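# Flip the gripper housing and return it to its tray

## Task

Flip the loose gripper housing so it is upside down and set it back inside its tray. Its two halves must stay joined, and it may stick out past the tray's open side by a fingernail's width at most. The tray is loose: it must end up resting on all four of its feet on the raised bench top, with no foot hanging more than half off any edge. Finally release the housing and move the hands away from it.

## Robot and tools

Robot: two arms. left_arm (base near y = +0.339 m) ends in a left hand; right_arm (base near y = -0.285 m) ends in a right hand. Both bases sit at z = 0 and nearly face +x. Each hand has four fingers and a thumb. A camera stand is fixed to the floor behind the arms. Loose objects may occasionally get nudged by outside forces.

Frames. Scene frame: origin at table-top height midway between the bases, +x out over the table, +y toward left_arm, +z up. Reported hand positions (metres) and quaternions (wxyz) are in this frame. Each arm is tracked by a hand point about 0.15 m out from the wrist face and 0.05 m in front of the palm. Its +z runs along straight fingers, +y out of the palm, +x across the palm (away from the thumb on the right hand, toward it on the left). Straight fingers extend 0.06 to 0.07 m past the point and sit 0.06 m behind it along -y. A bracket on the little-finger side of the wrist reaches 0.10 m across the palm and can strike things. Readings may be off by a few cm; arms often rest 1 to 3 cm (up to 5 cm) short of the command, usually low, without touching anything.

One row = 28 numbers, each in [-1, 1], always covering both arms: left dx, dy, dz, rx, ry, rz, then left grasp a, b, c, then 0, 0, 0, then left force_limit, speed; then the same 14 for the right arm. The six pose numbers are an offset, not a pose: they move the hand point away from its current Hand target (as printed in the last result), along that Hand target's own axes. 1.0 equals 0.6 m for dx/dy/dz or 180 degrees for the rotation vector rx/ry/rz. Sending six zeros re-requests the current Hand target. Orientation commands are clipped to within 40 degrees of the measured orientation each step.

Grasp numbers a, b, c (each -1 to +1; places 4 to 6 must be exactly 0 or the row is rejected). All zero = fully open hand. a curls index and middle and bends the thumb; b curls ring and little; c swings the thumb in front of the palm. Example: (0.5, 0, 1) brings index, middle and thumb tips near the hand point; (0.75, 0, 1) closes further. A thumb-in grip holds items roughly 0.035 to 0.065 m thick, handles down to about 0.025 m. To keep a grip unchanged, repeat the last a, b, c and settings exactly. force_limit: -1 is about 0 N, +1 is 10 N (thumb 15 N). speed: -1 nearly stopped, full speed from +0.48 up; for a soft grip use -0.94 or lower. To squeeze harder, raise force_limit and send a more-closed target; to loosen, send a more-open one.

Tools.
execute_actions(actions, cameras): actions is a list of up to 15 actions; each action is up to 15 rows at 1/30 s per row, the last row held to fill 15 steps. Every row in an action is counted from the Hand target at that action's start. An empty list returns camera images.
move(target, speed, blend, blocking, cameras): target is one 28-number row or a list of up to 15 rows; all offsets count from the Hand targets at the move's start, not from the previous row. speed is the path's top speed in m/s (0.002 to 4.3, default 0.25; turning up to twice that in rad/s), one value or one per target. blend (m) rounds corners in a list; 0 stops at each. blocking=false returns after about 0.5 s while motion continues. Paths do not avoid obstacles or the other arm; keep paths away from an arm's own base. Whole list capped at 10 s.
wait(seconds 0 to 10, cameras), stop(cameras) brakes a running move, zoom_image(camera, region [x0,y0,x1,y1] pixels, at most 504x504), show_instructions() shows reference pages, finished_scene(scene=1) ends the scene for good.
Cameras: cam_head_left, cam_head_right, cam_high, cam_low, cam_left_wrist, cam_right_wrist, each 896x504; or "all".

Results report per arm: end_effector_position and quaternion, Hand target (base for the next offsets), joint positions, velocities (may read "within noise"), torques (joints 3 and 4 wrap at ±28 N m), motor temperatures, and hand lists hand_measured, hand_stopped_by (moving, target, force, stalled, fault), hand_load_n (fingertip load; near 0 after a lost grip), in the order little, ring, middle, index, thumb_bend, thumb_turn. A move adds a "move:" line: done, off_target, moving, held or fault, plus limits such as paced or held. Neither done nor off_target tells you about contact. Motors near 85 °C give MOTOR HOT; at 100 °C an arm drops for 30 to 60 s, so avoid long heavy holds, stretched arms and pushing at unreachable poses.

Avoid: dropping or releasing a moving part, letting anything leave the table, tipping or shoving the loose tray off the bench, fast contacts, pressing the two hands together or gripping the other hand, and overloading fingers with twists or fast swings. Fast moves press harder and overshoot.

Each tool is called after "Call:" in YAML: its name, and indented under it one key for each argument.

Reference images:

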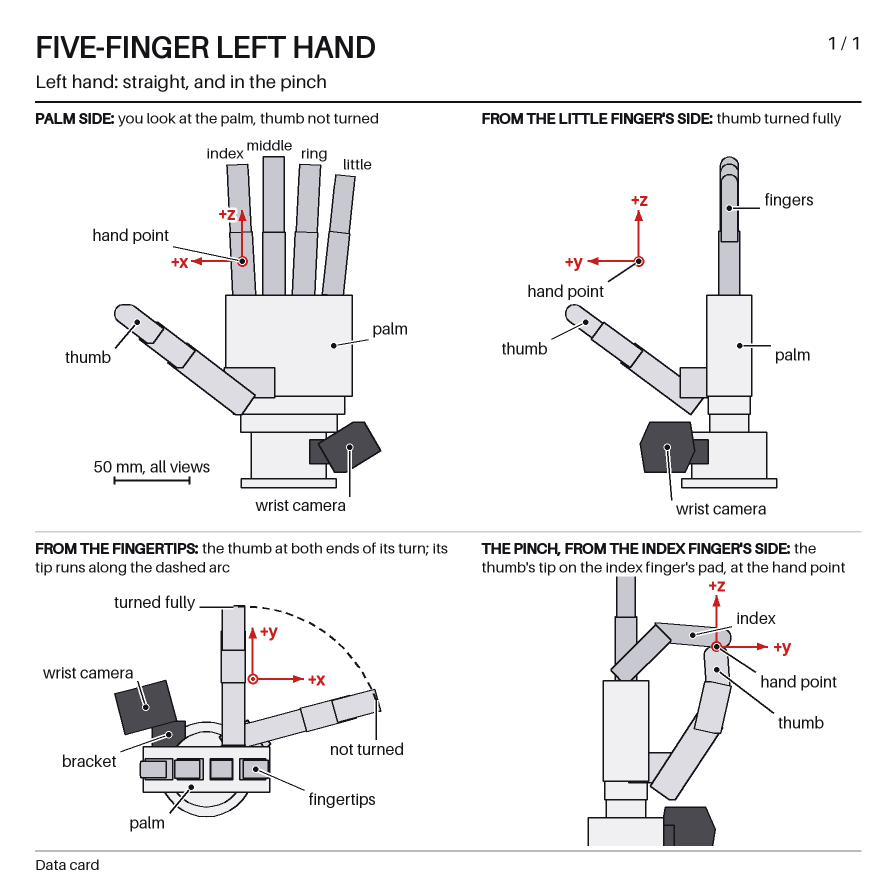

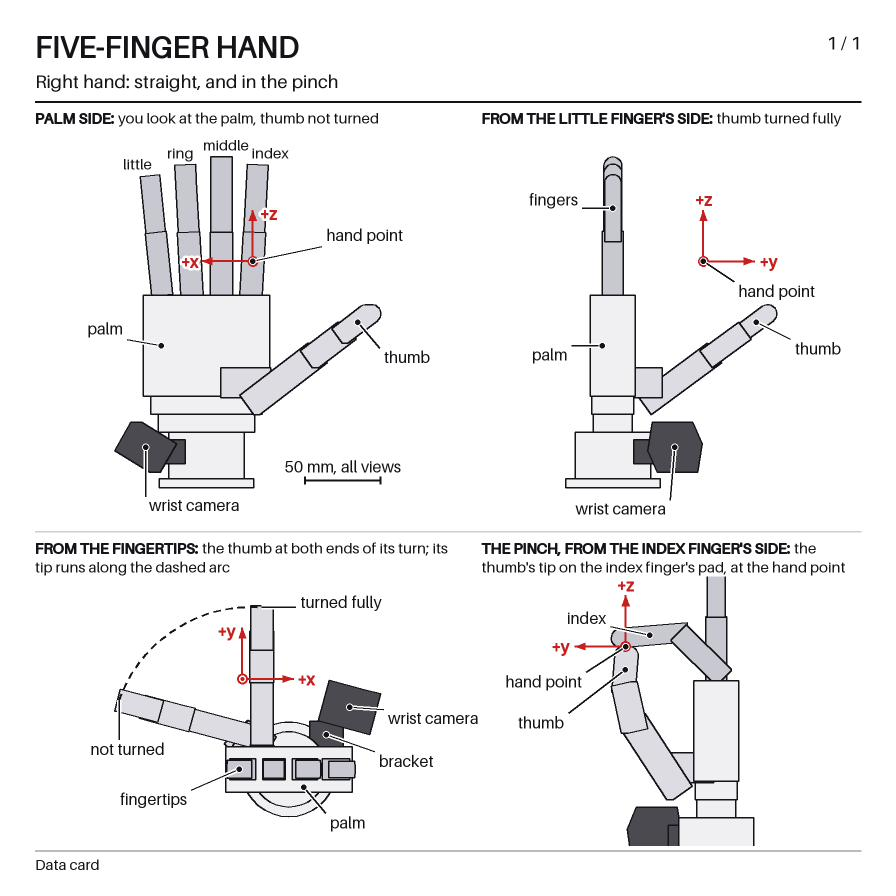

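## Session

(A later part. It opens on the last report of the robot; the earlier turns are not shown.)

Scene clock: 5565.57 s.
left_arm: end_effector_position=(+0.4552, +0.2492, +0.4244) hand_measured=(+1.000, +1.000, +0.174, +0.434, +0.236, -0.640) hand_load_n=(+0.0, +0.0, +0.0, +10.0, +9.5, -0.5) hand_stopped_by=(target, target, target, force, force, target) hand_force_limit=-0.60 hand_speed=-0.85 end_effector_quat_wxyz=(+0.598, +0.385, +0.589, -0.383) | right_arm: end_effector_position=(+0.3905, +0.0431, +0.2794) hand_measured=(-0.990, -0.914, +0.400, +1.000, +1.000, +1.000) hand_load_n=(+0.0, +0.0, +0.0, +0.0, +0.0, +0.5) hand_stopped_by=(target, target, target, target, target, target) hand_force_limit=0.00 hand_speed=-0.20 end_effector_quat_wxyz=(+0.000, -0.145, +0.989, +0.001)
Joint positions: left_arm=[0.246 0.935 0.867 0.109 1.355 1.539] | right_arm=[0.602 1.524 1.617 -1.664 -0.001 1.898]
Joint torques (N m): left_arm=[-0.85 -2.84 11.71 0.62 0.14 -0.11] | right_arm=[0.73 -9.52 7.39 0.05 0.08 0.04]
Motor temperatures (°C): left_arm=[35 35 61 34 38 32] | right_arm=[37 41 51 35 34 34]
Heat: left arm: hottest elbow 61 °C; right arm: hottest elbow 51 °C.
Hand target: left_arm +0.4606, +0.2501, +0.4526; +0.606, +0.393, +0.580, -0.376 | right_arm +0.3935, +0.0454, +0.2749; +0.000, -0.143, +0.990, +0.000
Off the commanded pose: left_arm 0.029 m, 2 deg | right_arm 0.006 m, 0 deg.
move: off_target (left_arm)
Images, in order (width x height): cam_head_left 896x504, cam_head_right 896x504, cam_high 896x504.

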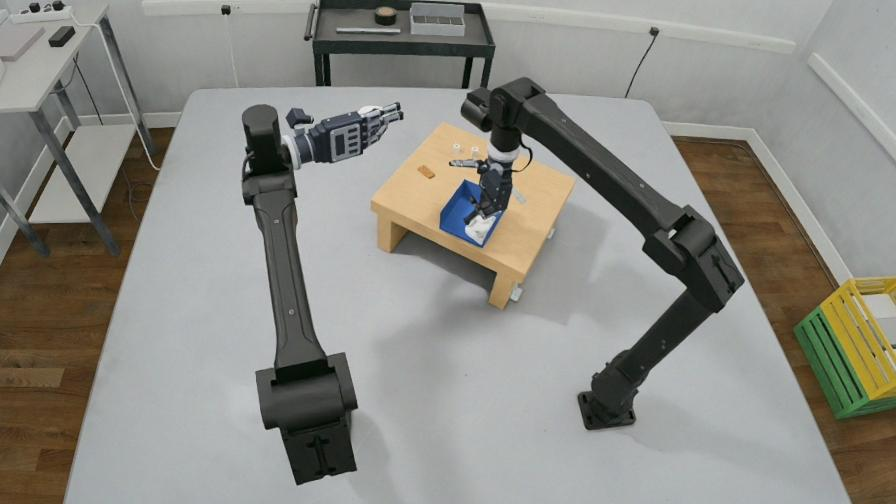

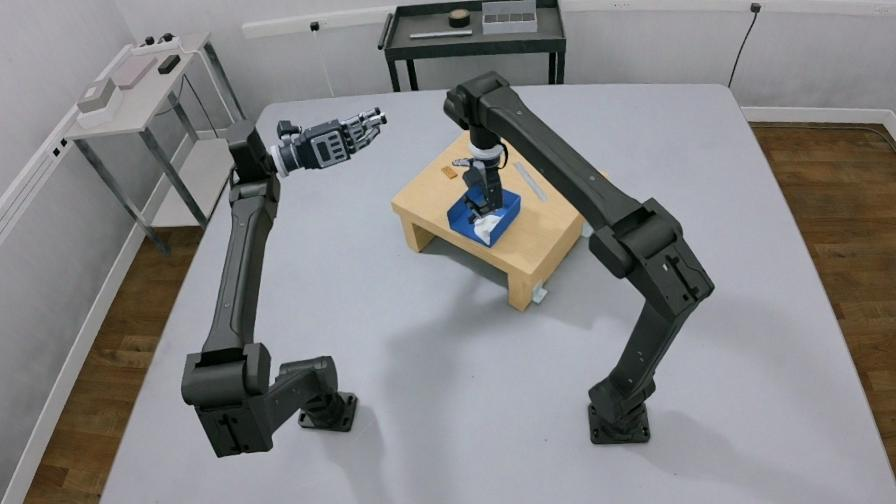

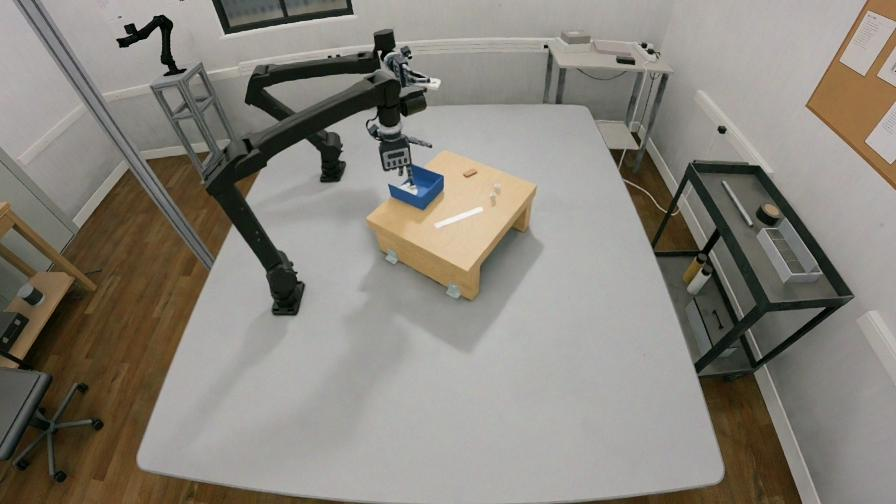

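Call:
move:
  target:
    - [0,0,0,0,0,0, 0.6,-1,0.82,0,0,0, -0.6,-0.85, 0.0026,0.0088,0.008,0,0,0, 0.1,1,-1,0,0,0, 0.0,-0.2]
    - [0,0,0,0,0,0, 0.6,-1,0.82,0,0,0, -0.6,-0.85, 0.0026,0.0088,0.0357,0,0,0, 0.1,1,-1,0,0,0, 0.0,-0.2]
  speed: 0.03
  cameras: ["cam_head_left","cam_head_right","cam_high"]

Call:
zoom_image:
  camera: "cam_head_left"
  region: [440, 190, 500, 250]

Call:
zoom_image:
  camera: "cam_head_right"
  region: [450, 190, 510, 250]

Call:
zoom_image:
  camera: "cam_high"
  region: [385, 150, 445, 210]

Scene clock: 5609.30 s.
left_arm: end_effector_position=(+0.4552, +0.2492, +0.4244) hand_measured=(+1.000, +1.000, +0.174, +0.434, +0.236, -0.640) hand_load_n=(+0.0, +0.0, +0.0, +10.0, +9.0, -0.5) hand_stopped_by=(target, target, target, force, force, target) hand_force_limit=-0.60 hand_speed=-0.85 end_effector_quat_wxyz=(+0.598, +0.385, +0.589, -0.383) | right_arm: end_effector_position=(+0.3899, +0.0460, +0.2577) hand_measured=(-0.990, -0.914, +0.400, +1.000, +1.000, +1.000) hand_load_n=(+0.0, +0.5, +0.0, +0.0, +0.0, +0.0) hand_stopped_by=(target, target, target, target, target, target) hand_force_limit=0.00 hand_speed=-0.20 end_effector_quat_wxyz=(-0.001, -0.145, +0.989, +0.000)
Joint positions: left_arm=[0.246 0.935 0.867 0.109 1.355 1.539] | right_arm=[0.608 1.524 1.561 -1.608 -0.001 1.903]
Joint torques (N m): left_arm=[-0.67 -2.84 11.74 0.62 0.14 -0.1] | right_arm=[1.26 -9.7 7.24 0.06 0.07 0.12]
Motor temperatures (°C): left_arm=[35 35 62 34 38 32] | right_arm=[37 40 52 35 34 34]
Heat: left arm: hottest elbow 62 °C; right arm: hottest elbow 52 °C.
Hand target: left_arm +0.4606, +0.2501, +0.4526; +0.606, +0.393, +0.580, -0.376 | right_arm +0.3905, +0.0501, +0.2534; +0.000, -0.143, +0.990, +0.000
Off the commanded pose: left_arm 0.029 m, 2 deg | right_arm 0.006 m, 0 deg.
move: off_target (left_arm)
Images, in order (width x height): cam_head_left 896x504, cam_head_right 896x504, cam_high 896x504.

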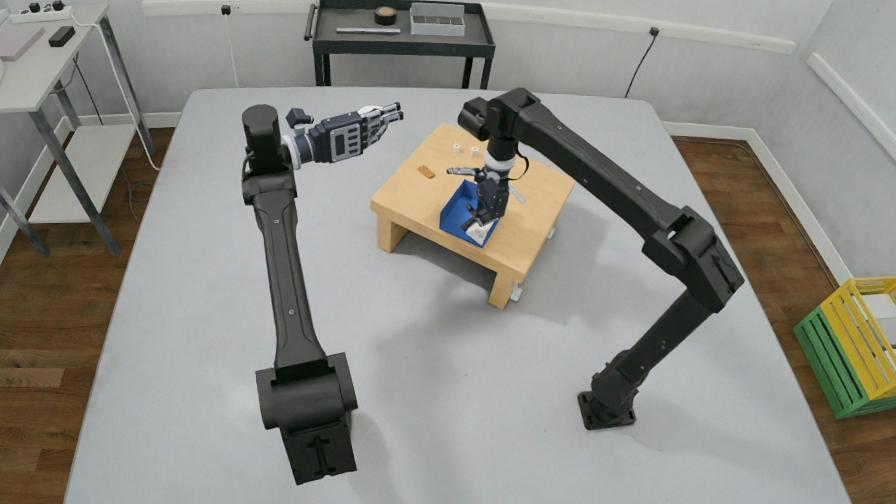

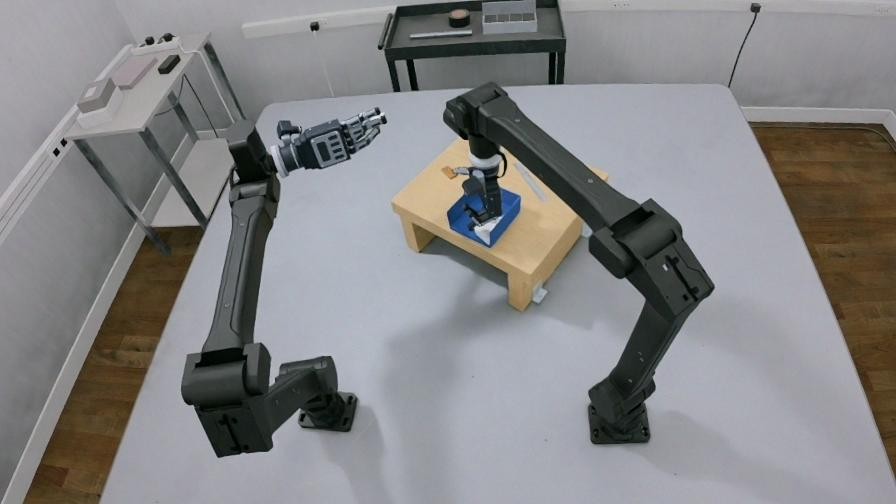

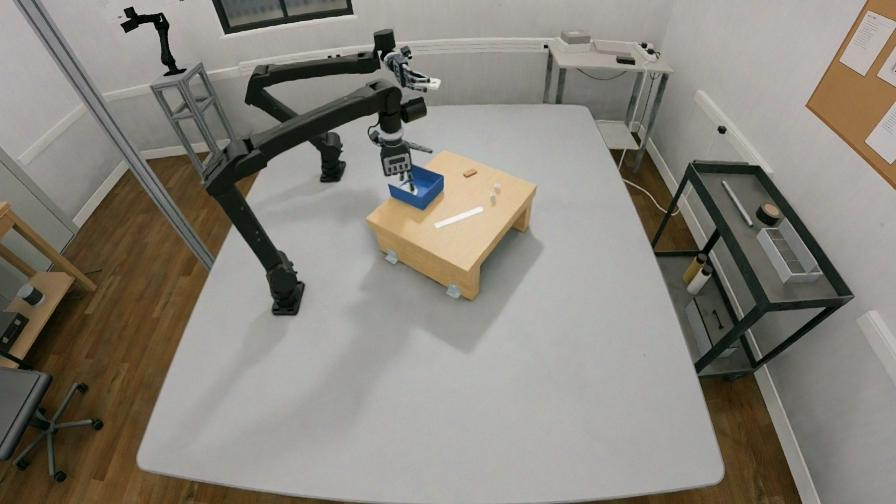

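Scaled by 8.400 from the camera's 896x504 image, which has a finer 1280x720 frame.

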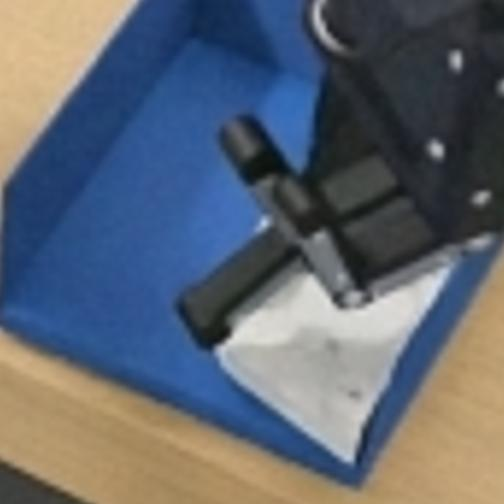

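Scaled by 8.400 from the camera's 896x504 image, which has a finer 1280x720 frame.

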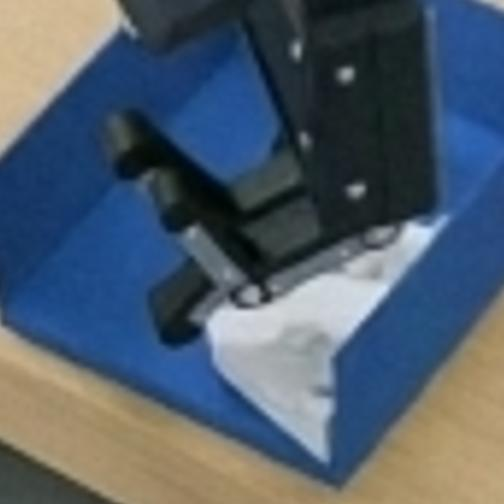

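Scaled by 8.400 from the camera's 896x504 image, which has a finer 1280x720 frame.

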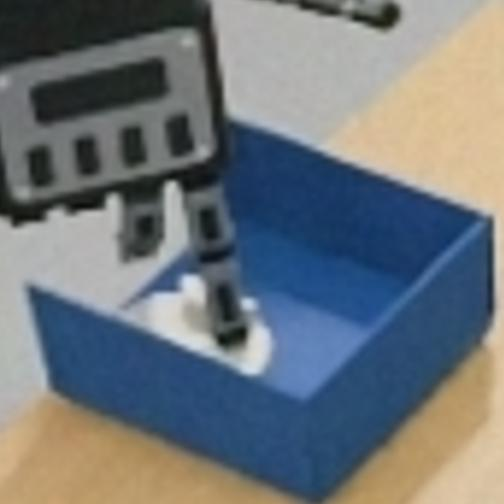

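Call:
move:
  target: [0,0,0,0,0,0, 0.6,-1,0.82,0,0,0, -0.6,-0.85, -0.019,0.0142,0,0,0,0, 0.1,1,-1,0,0,0, 0.0,-0.2]
  speed: 0.02
  cameras: ["cam_head_left","cam_head_right","cam_high"]

Call:
zoom_image:
  camera: "cam_head_left"
  region: [440, 190, 500, 250]

Call:
zoom_image:
  camera: "cam_head_right"
  region: [450, 190, 510, 250]

Call:
zoom_image:
  camera: "cam_high"
  region: [385, 150, 445, 210]

Scene clock: 5628.87 s.
left_arm: end_effector_position=(+0.4552, +0.2492, +0.4244) hand_measured=(+1.000, +1.000, +0.174, +0.434, +0.236, -0.640) hand_load_n=(+0.0, +0.0, +0.0, +10.0, +9.0, -0.5) hand_stopped_by=(target, target, target, force, force, target) hand_force_limit=-0.60 hand_speed=-0.85 end_effector_quat_wxyz=(+0.598, +0.385, +0.589, -0.383) | right_arm: end_effector_position=(+0.3899, +0.0472, +0.2558) hand_measured=(-0.990, -0.914, +0.400, +1.000, +1.000, +1.000) hand_load_n=(+0.0, +0.0, +0.0, +0.5, +0.0, +0.0) hand_stopped_by=(target, target, target, target, target, target) hand_force_limit=0.00 hand_speed=-0.20 end_effector_quat_wxyz=(-0.001, -0.142, +0.990, -0.002)
Joint positions: left_arm=[0.246 0.935 0.867 0.109 1.355 1.539] | right_arm=[0.613 1.528 1.561 -1.608 0.003 1.914]
Joint torques (N m): left_arm=[-0.79 -2.73 11.71 0.66 0.13 -0.11] | right_arm=[1.61 -7.59 10.36 -0.09 -0.09 0.08]
Motor temperatures (°C): left_arm=[35 35 62 34 38 32] | right_arm=[37 40 52 35 34 34]
Heat: left arm: hottest elbow 62 °C; right arm: hottest elbow 52 °C.
Hand target: left_arm +0.4606, +0.2501, +0.4526; +0.606, +0.393, +0.580, -0.376 | right_arm +0.3990, +0.0614, +0.2535; +0.000, -0.143, +0.990, +0.000
Off the commanded pose: left_arm 0.029 m, 2 deg | right_arm 0.017 m, 0 deg.
move: off_target (left_arm, right_arm)
Images, in order (width x height): cam_head_left 896x504, cam_head_right 896x504, cam_high 896x504.

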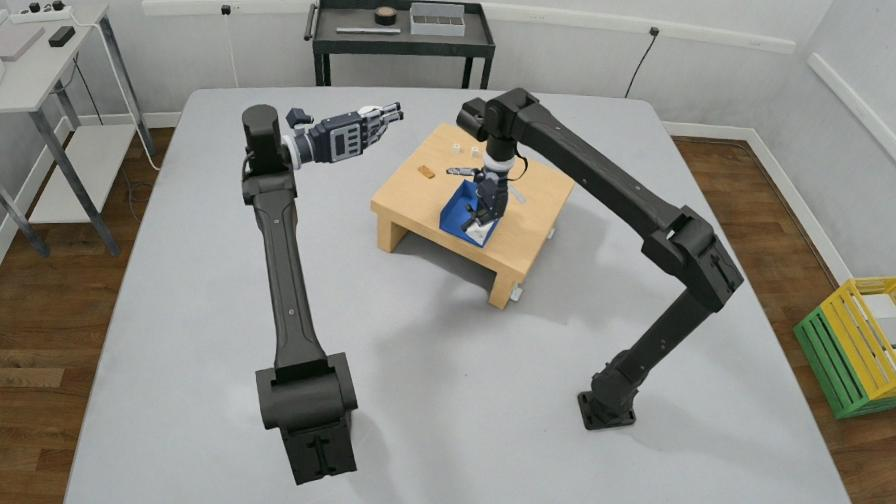

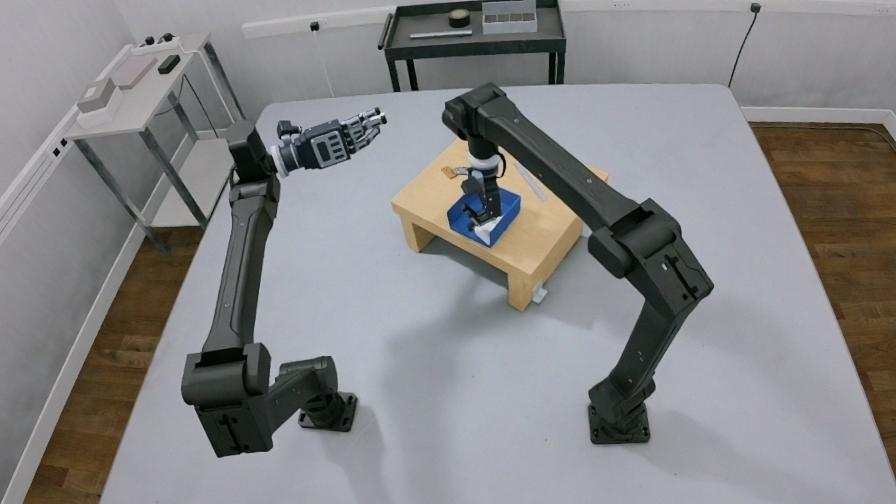

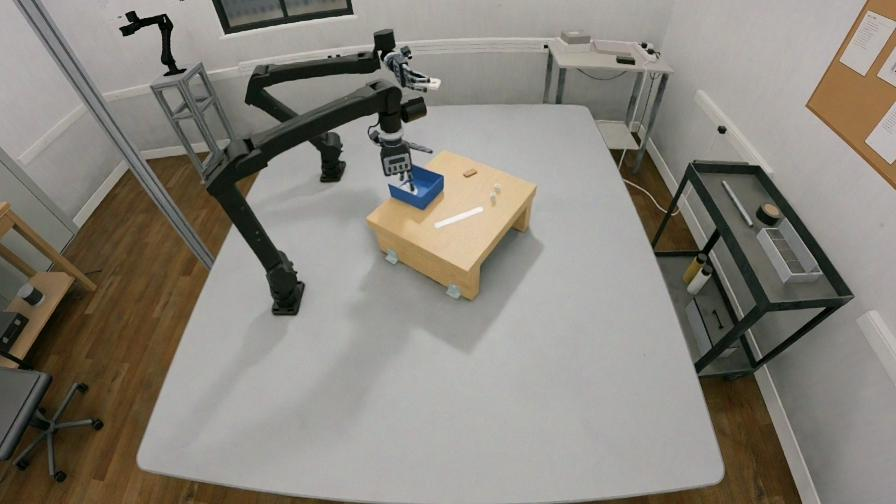

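Scaled by 8.400 from the camera's 896x504 image, which has a finer 1280x720 frame.

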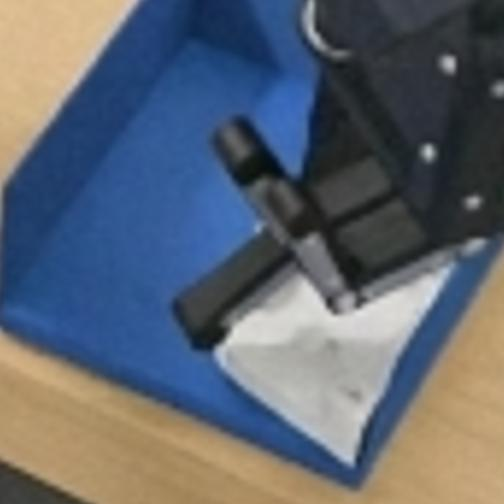

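Scaled by 8.400 from the camera's 896x504 image, which has a finer 1280x720 frame.

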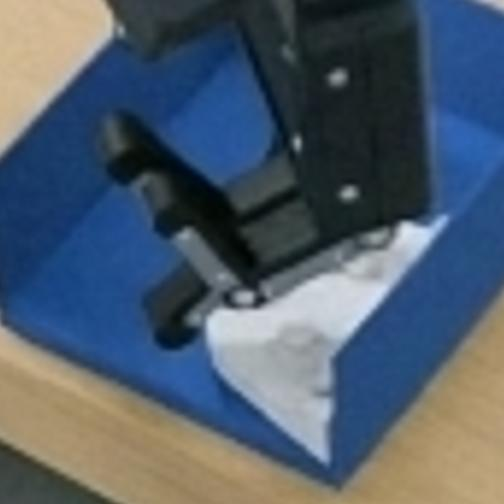

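Scaled by 8.400 from the camera's 896x504 image, which has a finer 1280x720 frame.

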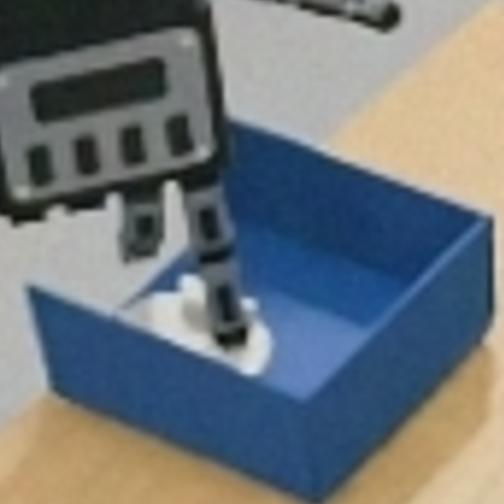

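Call:
move:
  target: [0,0,0,0,0,0, 0.6,-1,0.82,0,0,0, -0.6,-0.85, -0.0069,0.0059,-0.0067,0,0,0, 0.1,1,-1,0,0,0, 0.0,-0.2]
  speed: 0.02
  cameras: ["cam_head_left","cam_head_right","cam_high"]

Call:
zoom_image:
  camera: "cam_head_left"
  region: [440, 190, 500, 250]

Call:
zoom_image:
  camera: "cam_head_right"
  region: [450, 190, 510, 250]

Call:
zoom_image:
  camera: "cam_high"
  region: [385, 150, 445, 210]

Scene clock: 5649.40 s.
left_arm: end_effector_position=(+0.4552, +0.2492, +0.4244) hand_measured=(+1.000, +1.000, +0.174, +0.434, +0.236, -0.640) hand_load_n=(+0.0, +0.0, +0.0, +10.0, +9.0, -0.5) hand_stopped_by=(target, target, target, force, force, target) hand_force_limit=-0.60 hand_speed=-0.85 end_effector_quat_wxyz=(+0.598, +0.385, +0.589, -0.383) | right_arm: end_effector_position=(+0.3950, +0.0549, +0.2562) hand_measured=(-0.990, -0.914, +0.400, +1.000, +1.000, +1.000) hand_load_n=(+0.0, +0.0, +0.0, +0.5, +0.0, +0.0) hand_stopped_by=(target, target, target, target, target, target) hand_force_limit=0.00 hand_speed=-0.20 end_effector_quat_wxyz=(+0.000, -0.144, +0.990, -0.002)
Joint positions: left_arm=[0.246 0.935 0.867 0.109 1.355 1.539] | right_arm=[0.619 1.549 1.586 -1.609 0.003 1.917]
Joint torques (N m): left_arm=[-0.73 -2.78 11.71 0.64 0.14 -0.11] | right_arm=[1.38 -8.35 10.55 -0.5 -0.09 0.1]
Motor temperatures (°C): left_arm=[35 35 62 34 38 32] | right_arm=[37 39 54 35 34 34]
Heat: left arm: hottest elbow 62 °C; right arm: hottest elbow 54 °C.
Hand target: left_arm +0.4606, +0.2501, +0.4526; +0.606, +0.393, +0.580, -0.376 | right_arm +0.4020, +0.0661, +0.2574; +0.000, -0.143, +0.990, +0.000
Off the commanded pose: left_arm 0.029 m, 2 deg | right_arm 0.013 m, 0 deg.
move: off_target (left_arm, right_arm)
Images, in order (width x height): cam_head_left 896x504, cam_head_right 896x504, cam_high 896x504.

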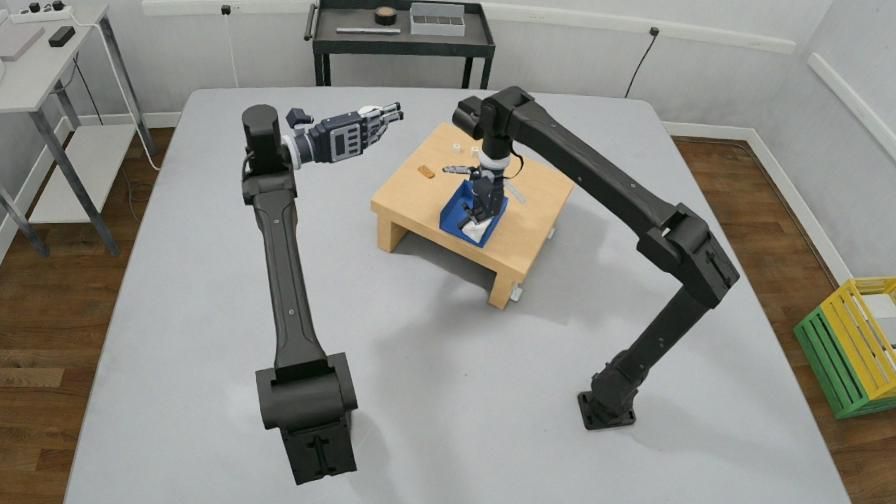

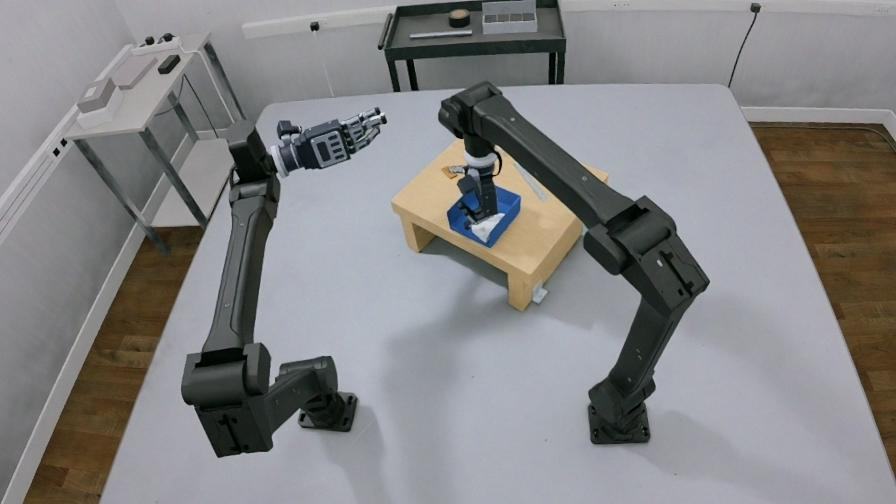

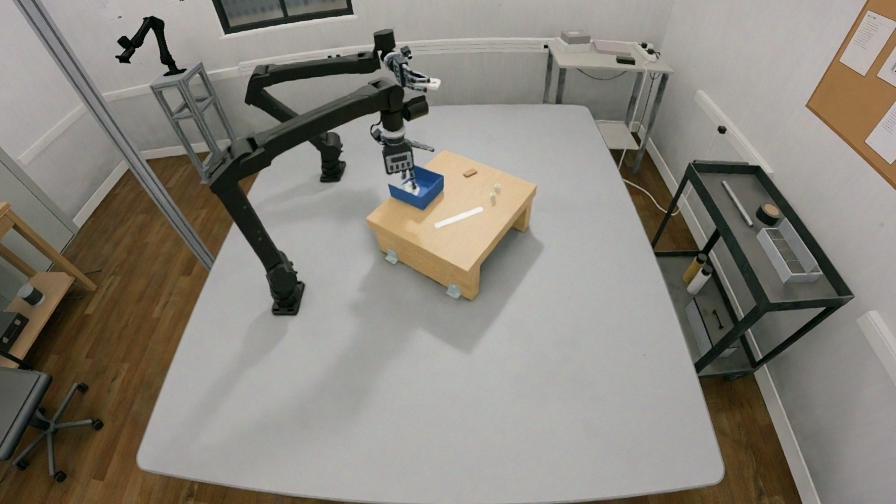

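Scaled by 8.400 from the camera's 896x504 image, which has a finer 1280x720 frame.

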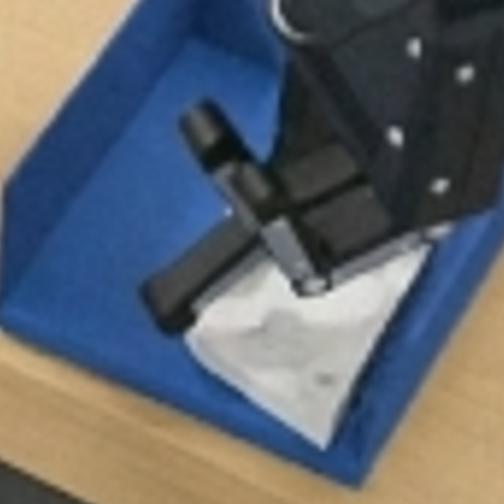

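Scaled by 8.400 from the camera's 896x504 image, which has a finer 1280x720 frame.

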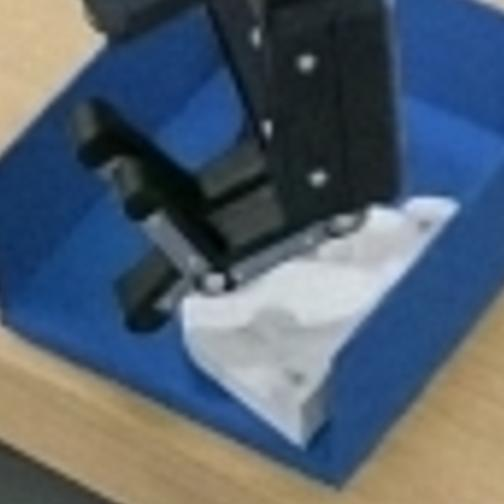

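Scaled by 8.400 from the camera's 896x504 image, which has a finer 1280x720 frame.

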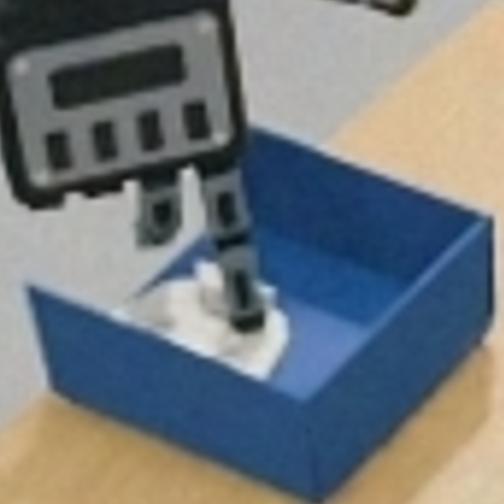

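Call:
move:
  target: [0,0,0,0,0,0, 0.6,-1,0.82,0,0,0, -0.6,-0.85, -0.009,0.0067,0,0,0,0, 0.1,1,-1,0,0,0, 0.0,-0.2]
  speed: 0.02
  cameras: ["cam_head_left","cam_head_right","cam_high"]

Call:
zoom_image:
  camera: "cam_head_left"
  region: [440, 190, 500, 250]

Call:
zoom_image:
  camera: "cam_head_right"
  region: [450, 190, 510, 250]

Call:
zoom_image:
  camera: "cam_high"
  region: [385, 150, 445, 210]

Scene clock: 5662.17 s.
left_arm: end_effector_position=(+0.4552, +0.2492, +0.4244) hand_measured=(+1.000, +1.000, +0.174, +0.434, +0.236, -0.640) hand_load_n=(+0.0, +0.0, +0.0, +10.0, +9.5, +0.0) hand_stopped_by=(target, target, target, force, force, target) hand_force_limit=-0.60 hand_speed=-0.85 end_effector_quat_wxyz=(+0.598, +0.385, +0.589, -0.383) | right_arm: end_effector_position=(+0.3990, +0.0600, +0.2563) hand_measured=(-0.990, -0.914, +0.400, +1.000, +1.000, +1.000) hand_load_n=(+0.0, +0.0, +0.0, +0.0, +0.0, +0.0) hand_stopped_by=(target, target, target, target, target, target) hand_force_limit=0.00 hand_speed=-0.20 end_effector_quat_wxyz=(+0.000, -0.144, +0.990, -0.002)
Joint positions: left_arm=[0.246 0.935 0.867 0.109 1.355 1.539] | right_arm=[0.623 1.566 1.606 -1.613 0.003 1.92]
Joint torques (N m): left_arm=[-0.73 -2.84 11.73 0.62 0.13 -0.11] | right_arm=[1.44 -8.59 10.59 -0.49 -0.09 0.11]
Motor temperatures (°C): left_arm=[35 35 62 34 38 32] | right_arm=[37 39 53 35 34 34]
Heat: left arm: hottest elbow 62 °C; right arm: hottest elbow 53 °C.
Hand target: left_arm +0.4606, +0.2501, +0.4526; +0.606, +0.393, +0.580, -0.376 | right_arm +0.4060, +0.0715, +0.2575; +0.000, -0.143, +0.990, +0.000
Off the commanded pose: left_arm 0.029 m, 2 deg | right_arm 0.013 m, 0 deg.
move: off_target (left_arm, right_arm)
Images, in order (width x height): cam_head_left 896x504, cam_head_right 896x504, cam_high 896x504.

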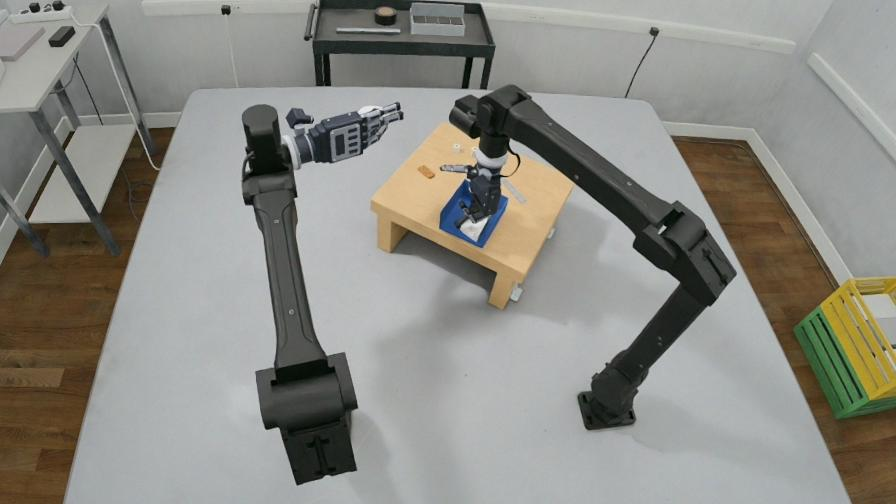

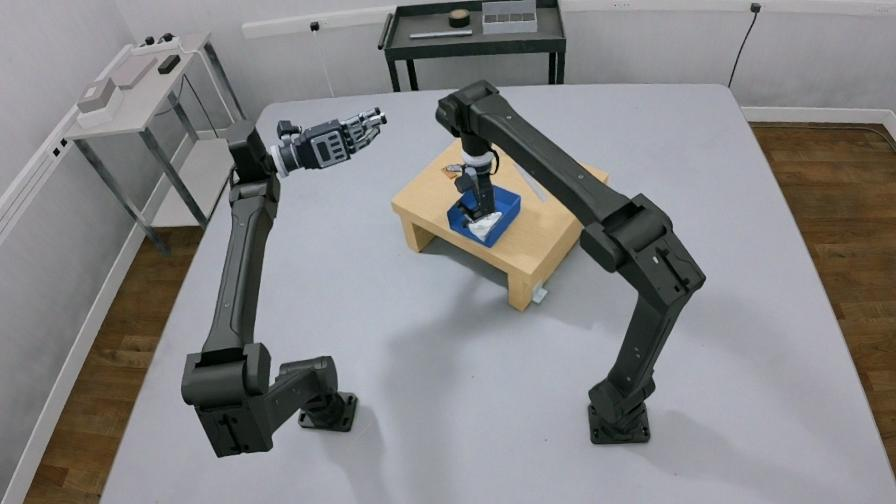

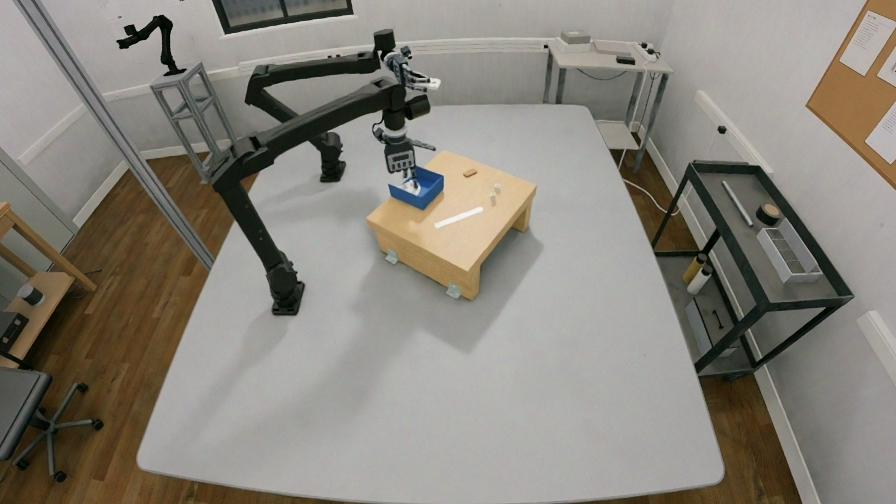

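Scaled by 8.400 from the camera's 896x504 image, which has a finer 1280x720 frame.

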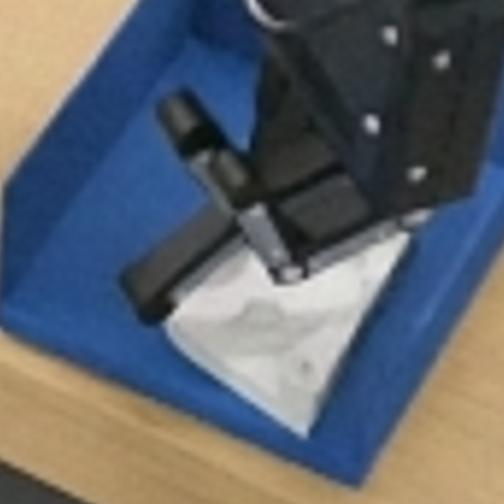

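Scaled by 8.400 from the camera's 896x504 image, which has a finer 1280x720 frame.

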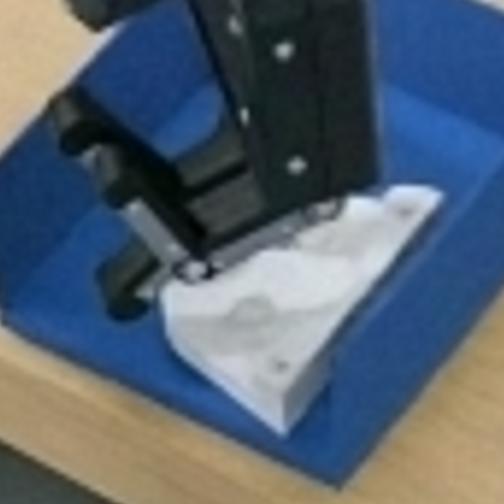

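Scaled by 8.400 from the camera's 896x504 image, which has a finer 1280x720 frame.

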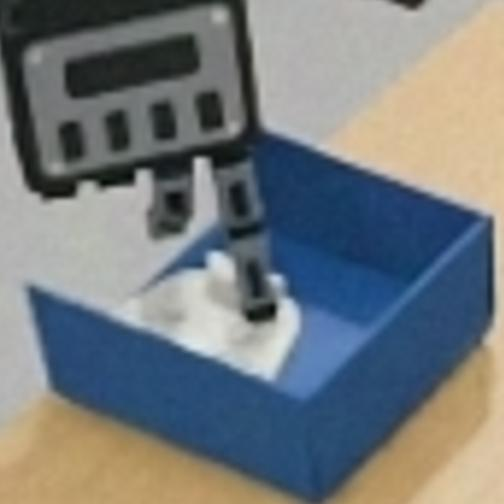

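Call:
move:
  target: [0,0,0,0,0,0, 0.6,-1,0.82,0,0,0, -0.6,-0.85, 0.0212,-0.019,-0.1208,0,0,0, 0.1,1,-1,0,0,0, 0.0,-0.2]
  speed: 0.05
  cameras: ["cam_head_left","cam_head_right","cam_high"]

Call:
zoom_image:
  camera: "cam_head_left"
  region: [430, 170, 520, 250]

Call:
zoom_image:
  camera: "cam_head_right"
  region: [435, 170, 525, 250]

Call:
zoom_image:
  camera: "cam_high"
  region: [385, 150, 445, 210]

Scene clock: 5686.43 s.
left_arm: end_effector_position=(+0.4552, +0.2492, +0.4244) hand_measured=(+1.000, +1.000, +0.174, +0.434, +0.236, -0.640) hand_load_n=(+0.0, +0.0, +0.0, +10.0, +9.0, -0.5) hand_stopped_by=(target, target, target, force, force, target) hand_force_limit=-0.60 hand_speed=-0.85 end_effector_quat_wxyz=(+0.598, +0.385, +0.589, -0.383) | right_arm: end_effector_position=(+0.3902, +0.0559, +0.3024) hand_measured=(-0.990, -0.914, +0.400, +1.000, +1.000, +1.000) hand_load_n=(+0.0, +0.0, +0.0, +0.0, +0.0, +0.0) hand_stopped_by=(target, target, target, target, target, target) hand_force_limit=0.00 hand_speed=-0.20 end_effector_quat_wxyz=(+0.013, -0.144, +0.989, +0.011)
Joint positions: left_arm=[0.246 0.935 0.867 0.109 1.355 1.539] | right_arm=[0.623 1.526 1.675 -1.687 -0.006 1.92]
Joint torques (N m): left_arm=[-0.91 -2.78 11.74 0.66 0.13 -0.11] | right_arm=[-0.03 -10.99 11.36 -0.55 -0.06 -0.05]
Motor temperatures (°C): left_arm=[35 35 62 34 38 32] | right_arm=[37 39 55 35 34 34]
Heat: left arm: hottest elbow 62 °C; right arm: hottest elbow 55 °C.
Hand target: left_arm +0.4606, +0.2501, +0.4526; +0.606, +0.393, +0.580, -0.376 | right_arm +0.3970, +0.0570, +0.3300; +0.000, -0.143, +0.990, +0.000
Off the commanded pose: left_arm 0.029 m, 2 deg | right_arm 0.028 m, 2 deg.
joint sent to its limit (right arm) — joint 4 (wrist pitch), lower limit. The joint targets are off in orientation, not in position.
move: off_target (left_arm, right_arm)
Images, in order (width x height): cam_head_left 896x504, cam_head_right 896x504, cam_high 896x504.

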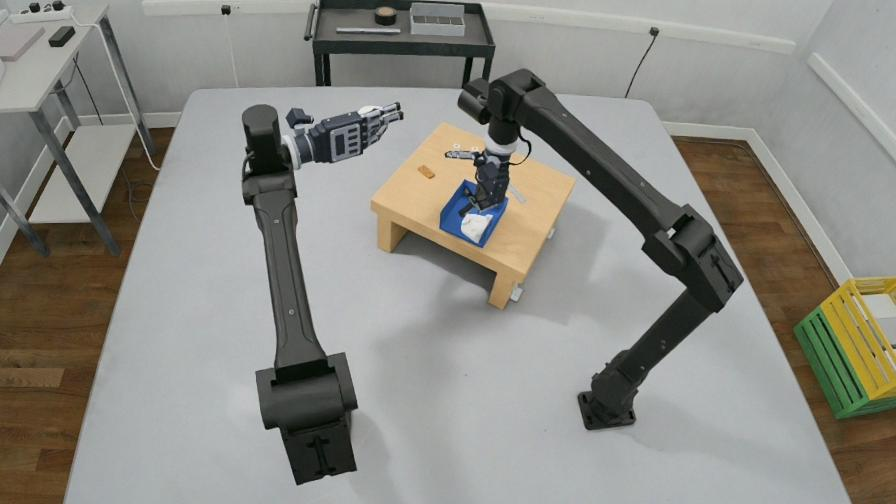

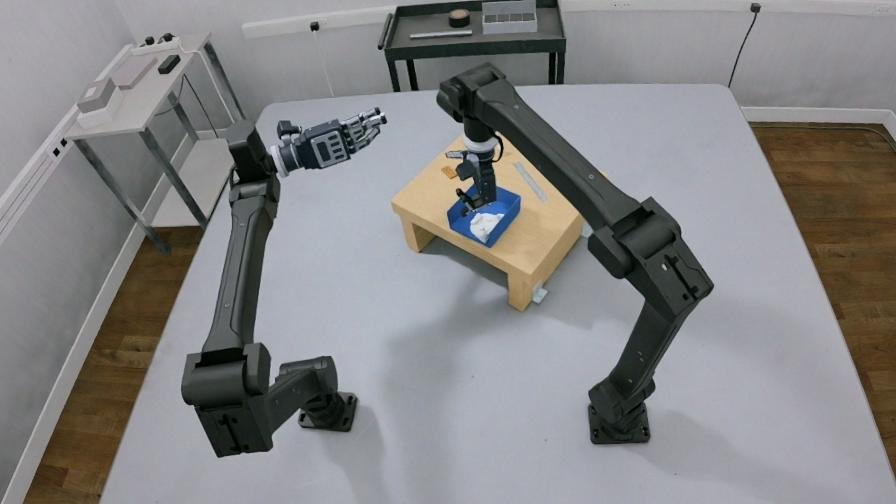

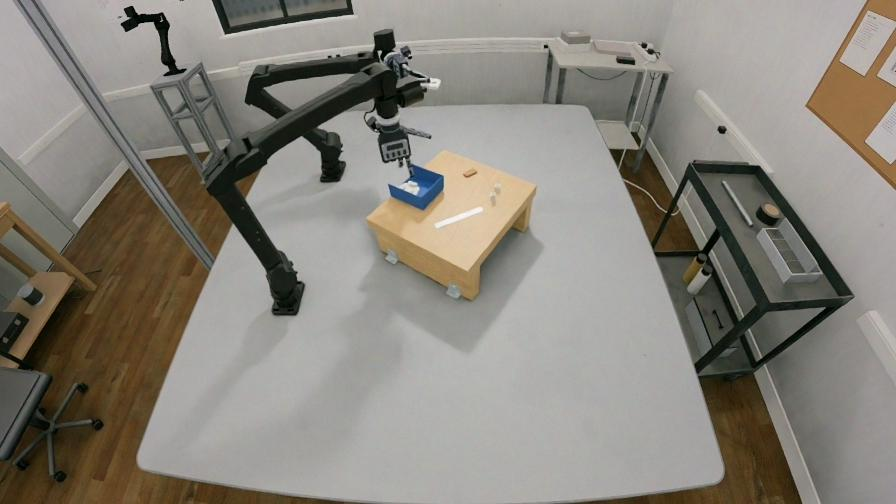

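Scaled by 5.600 from the camera's 896x504 image, which has a finer 1280x720 frame.

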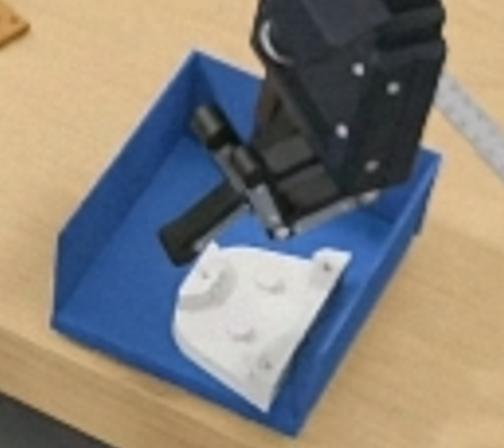

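Scaled by 5.600 from the camera's 896x504 image, which has a finer 1280x720 frame.

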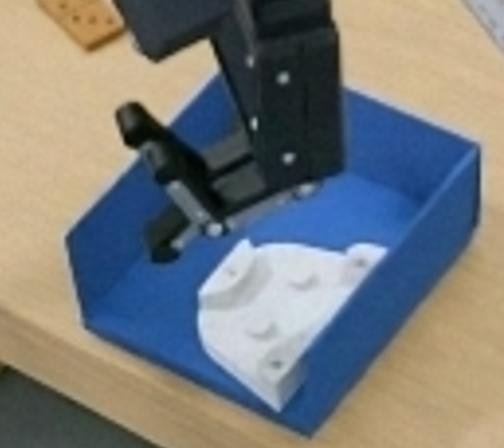

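Scaled by 8.400 from the camera's 896x504 image, which has a finer 1280x720 frame.

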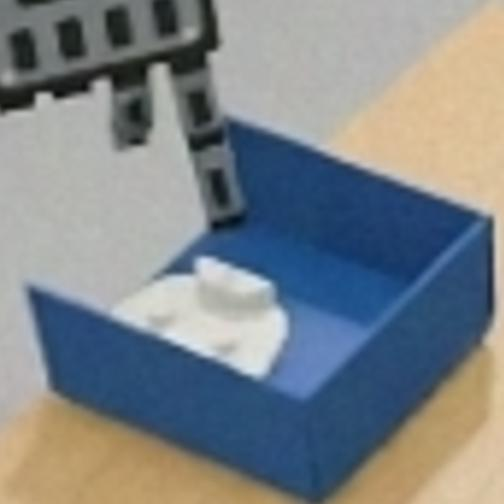

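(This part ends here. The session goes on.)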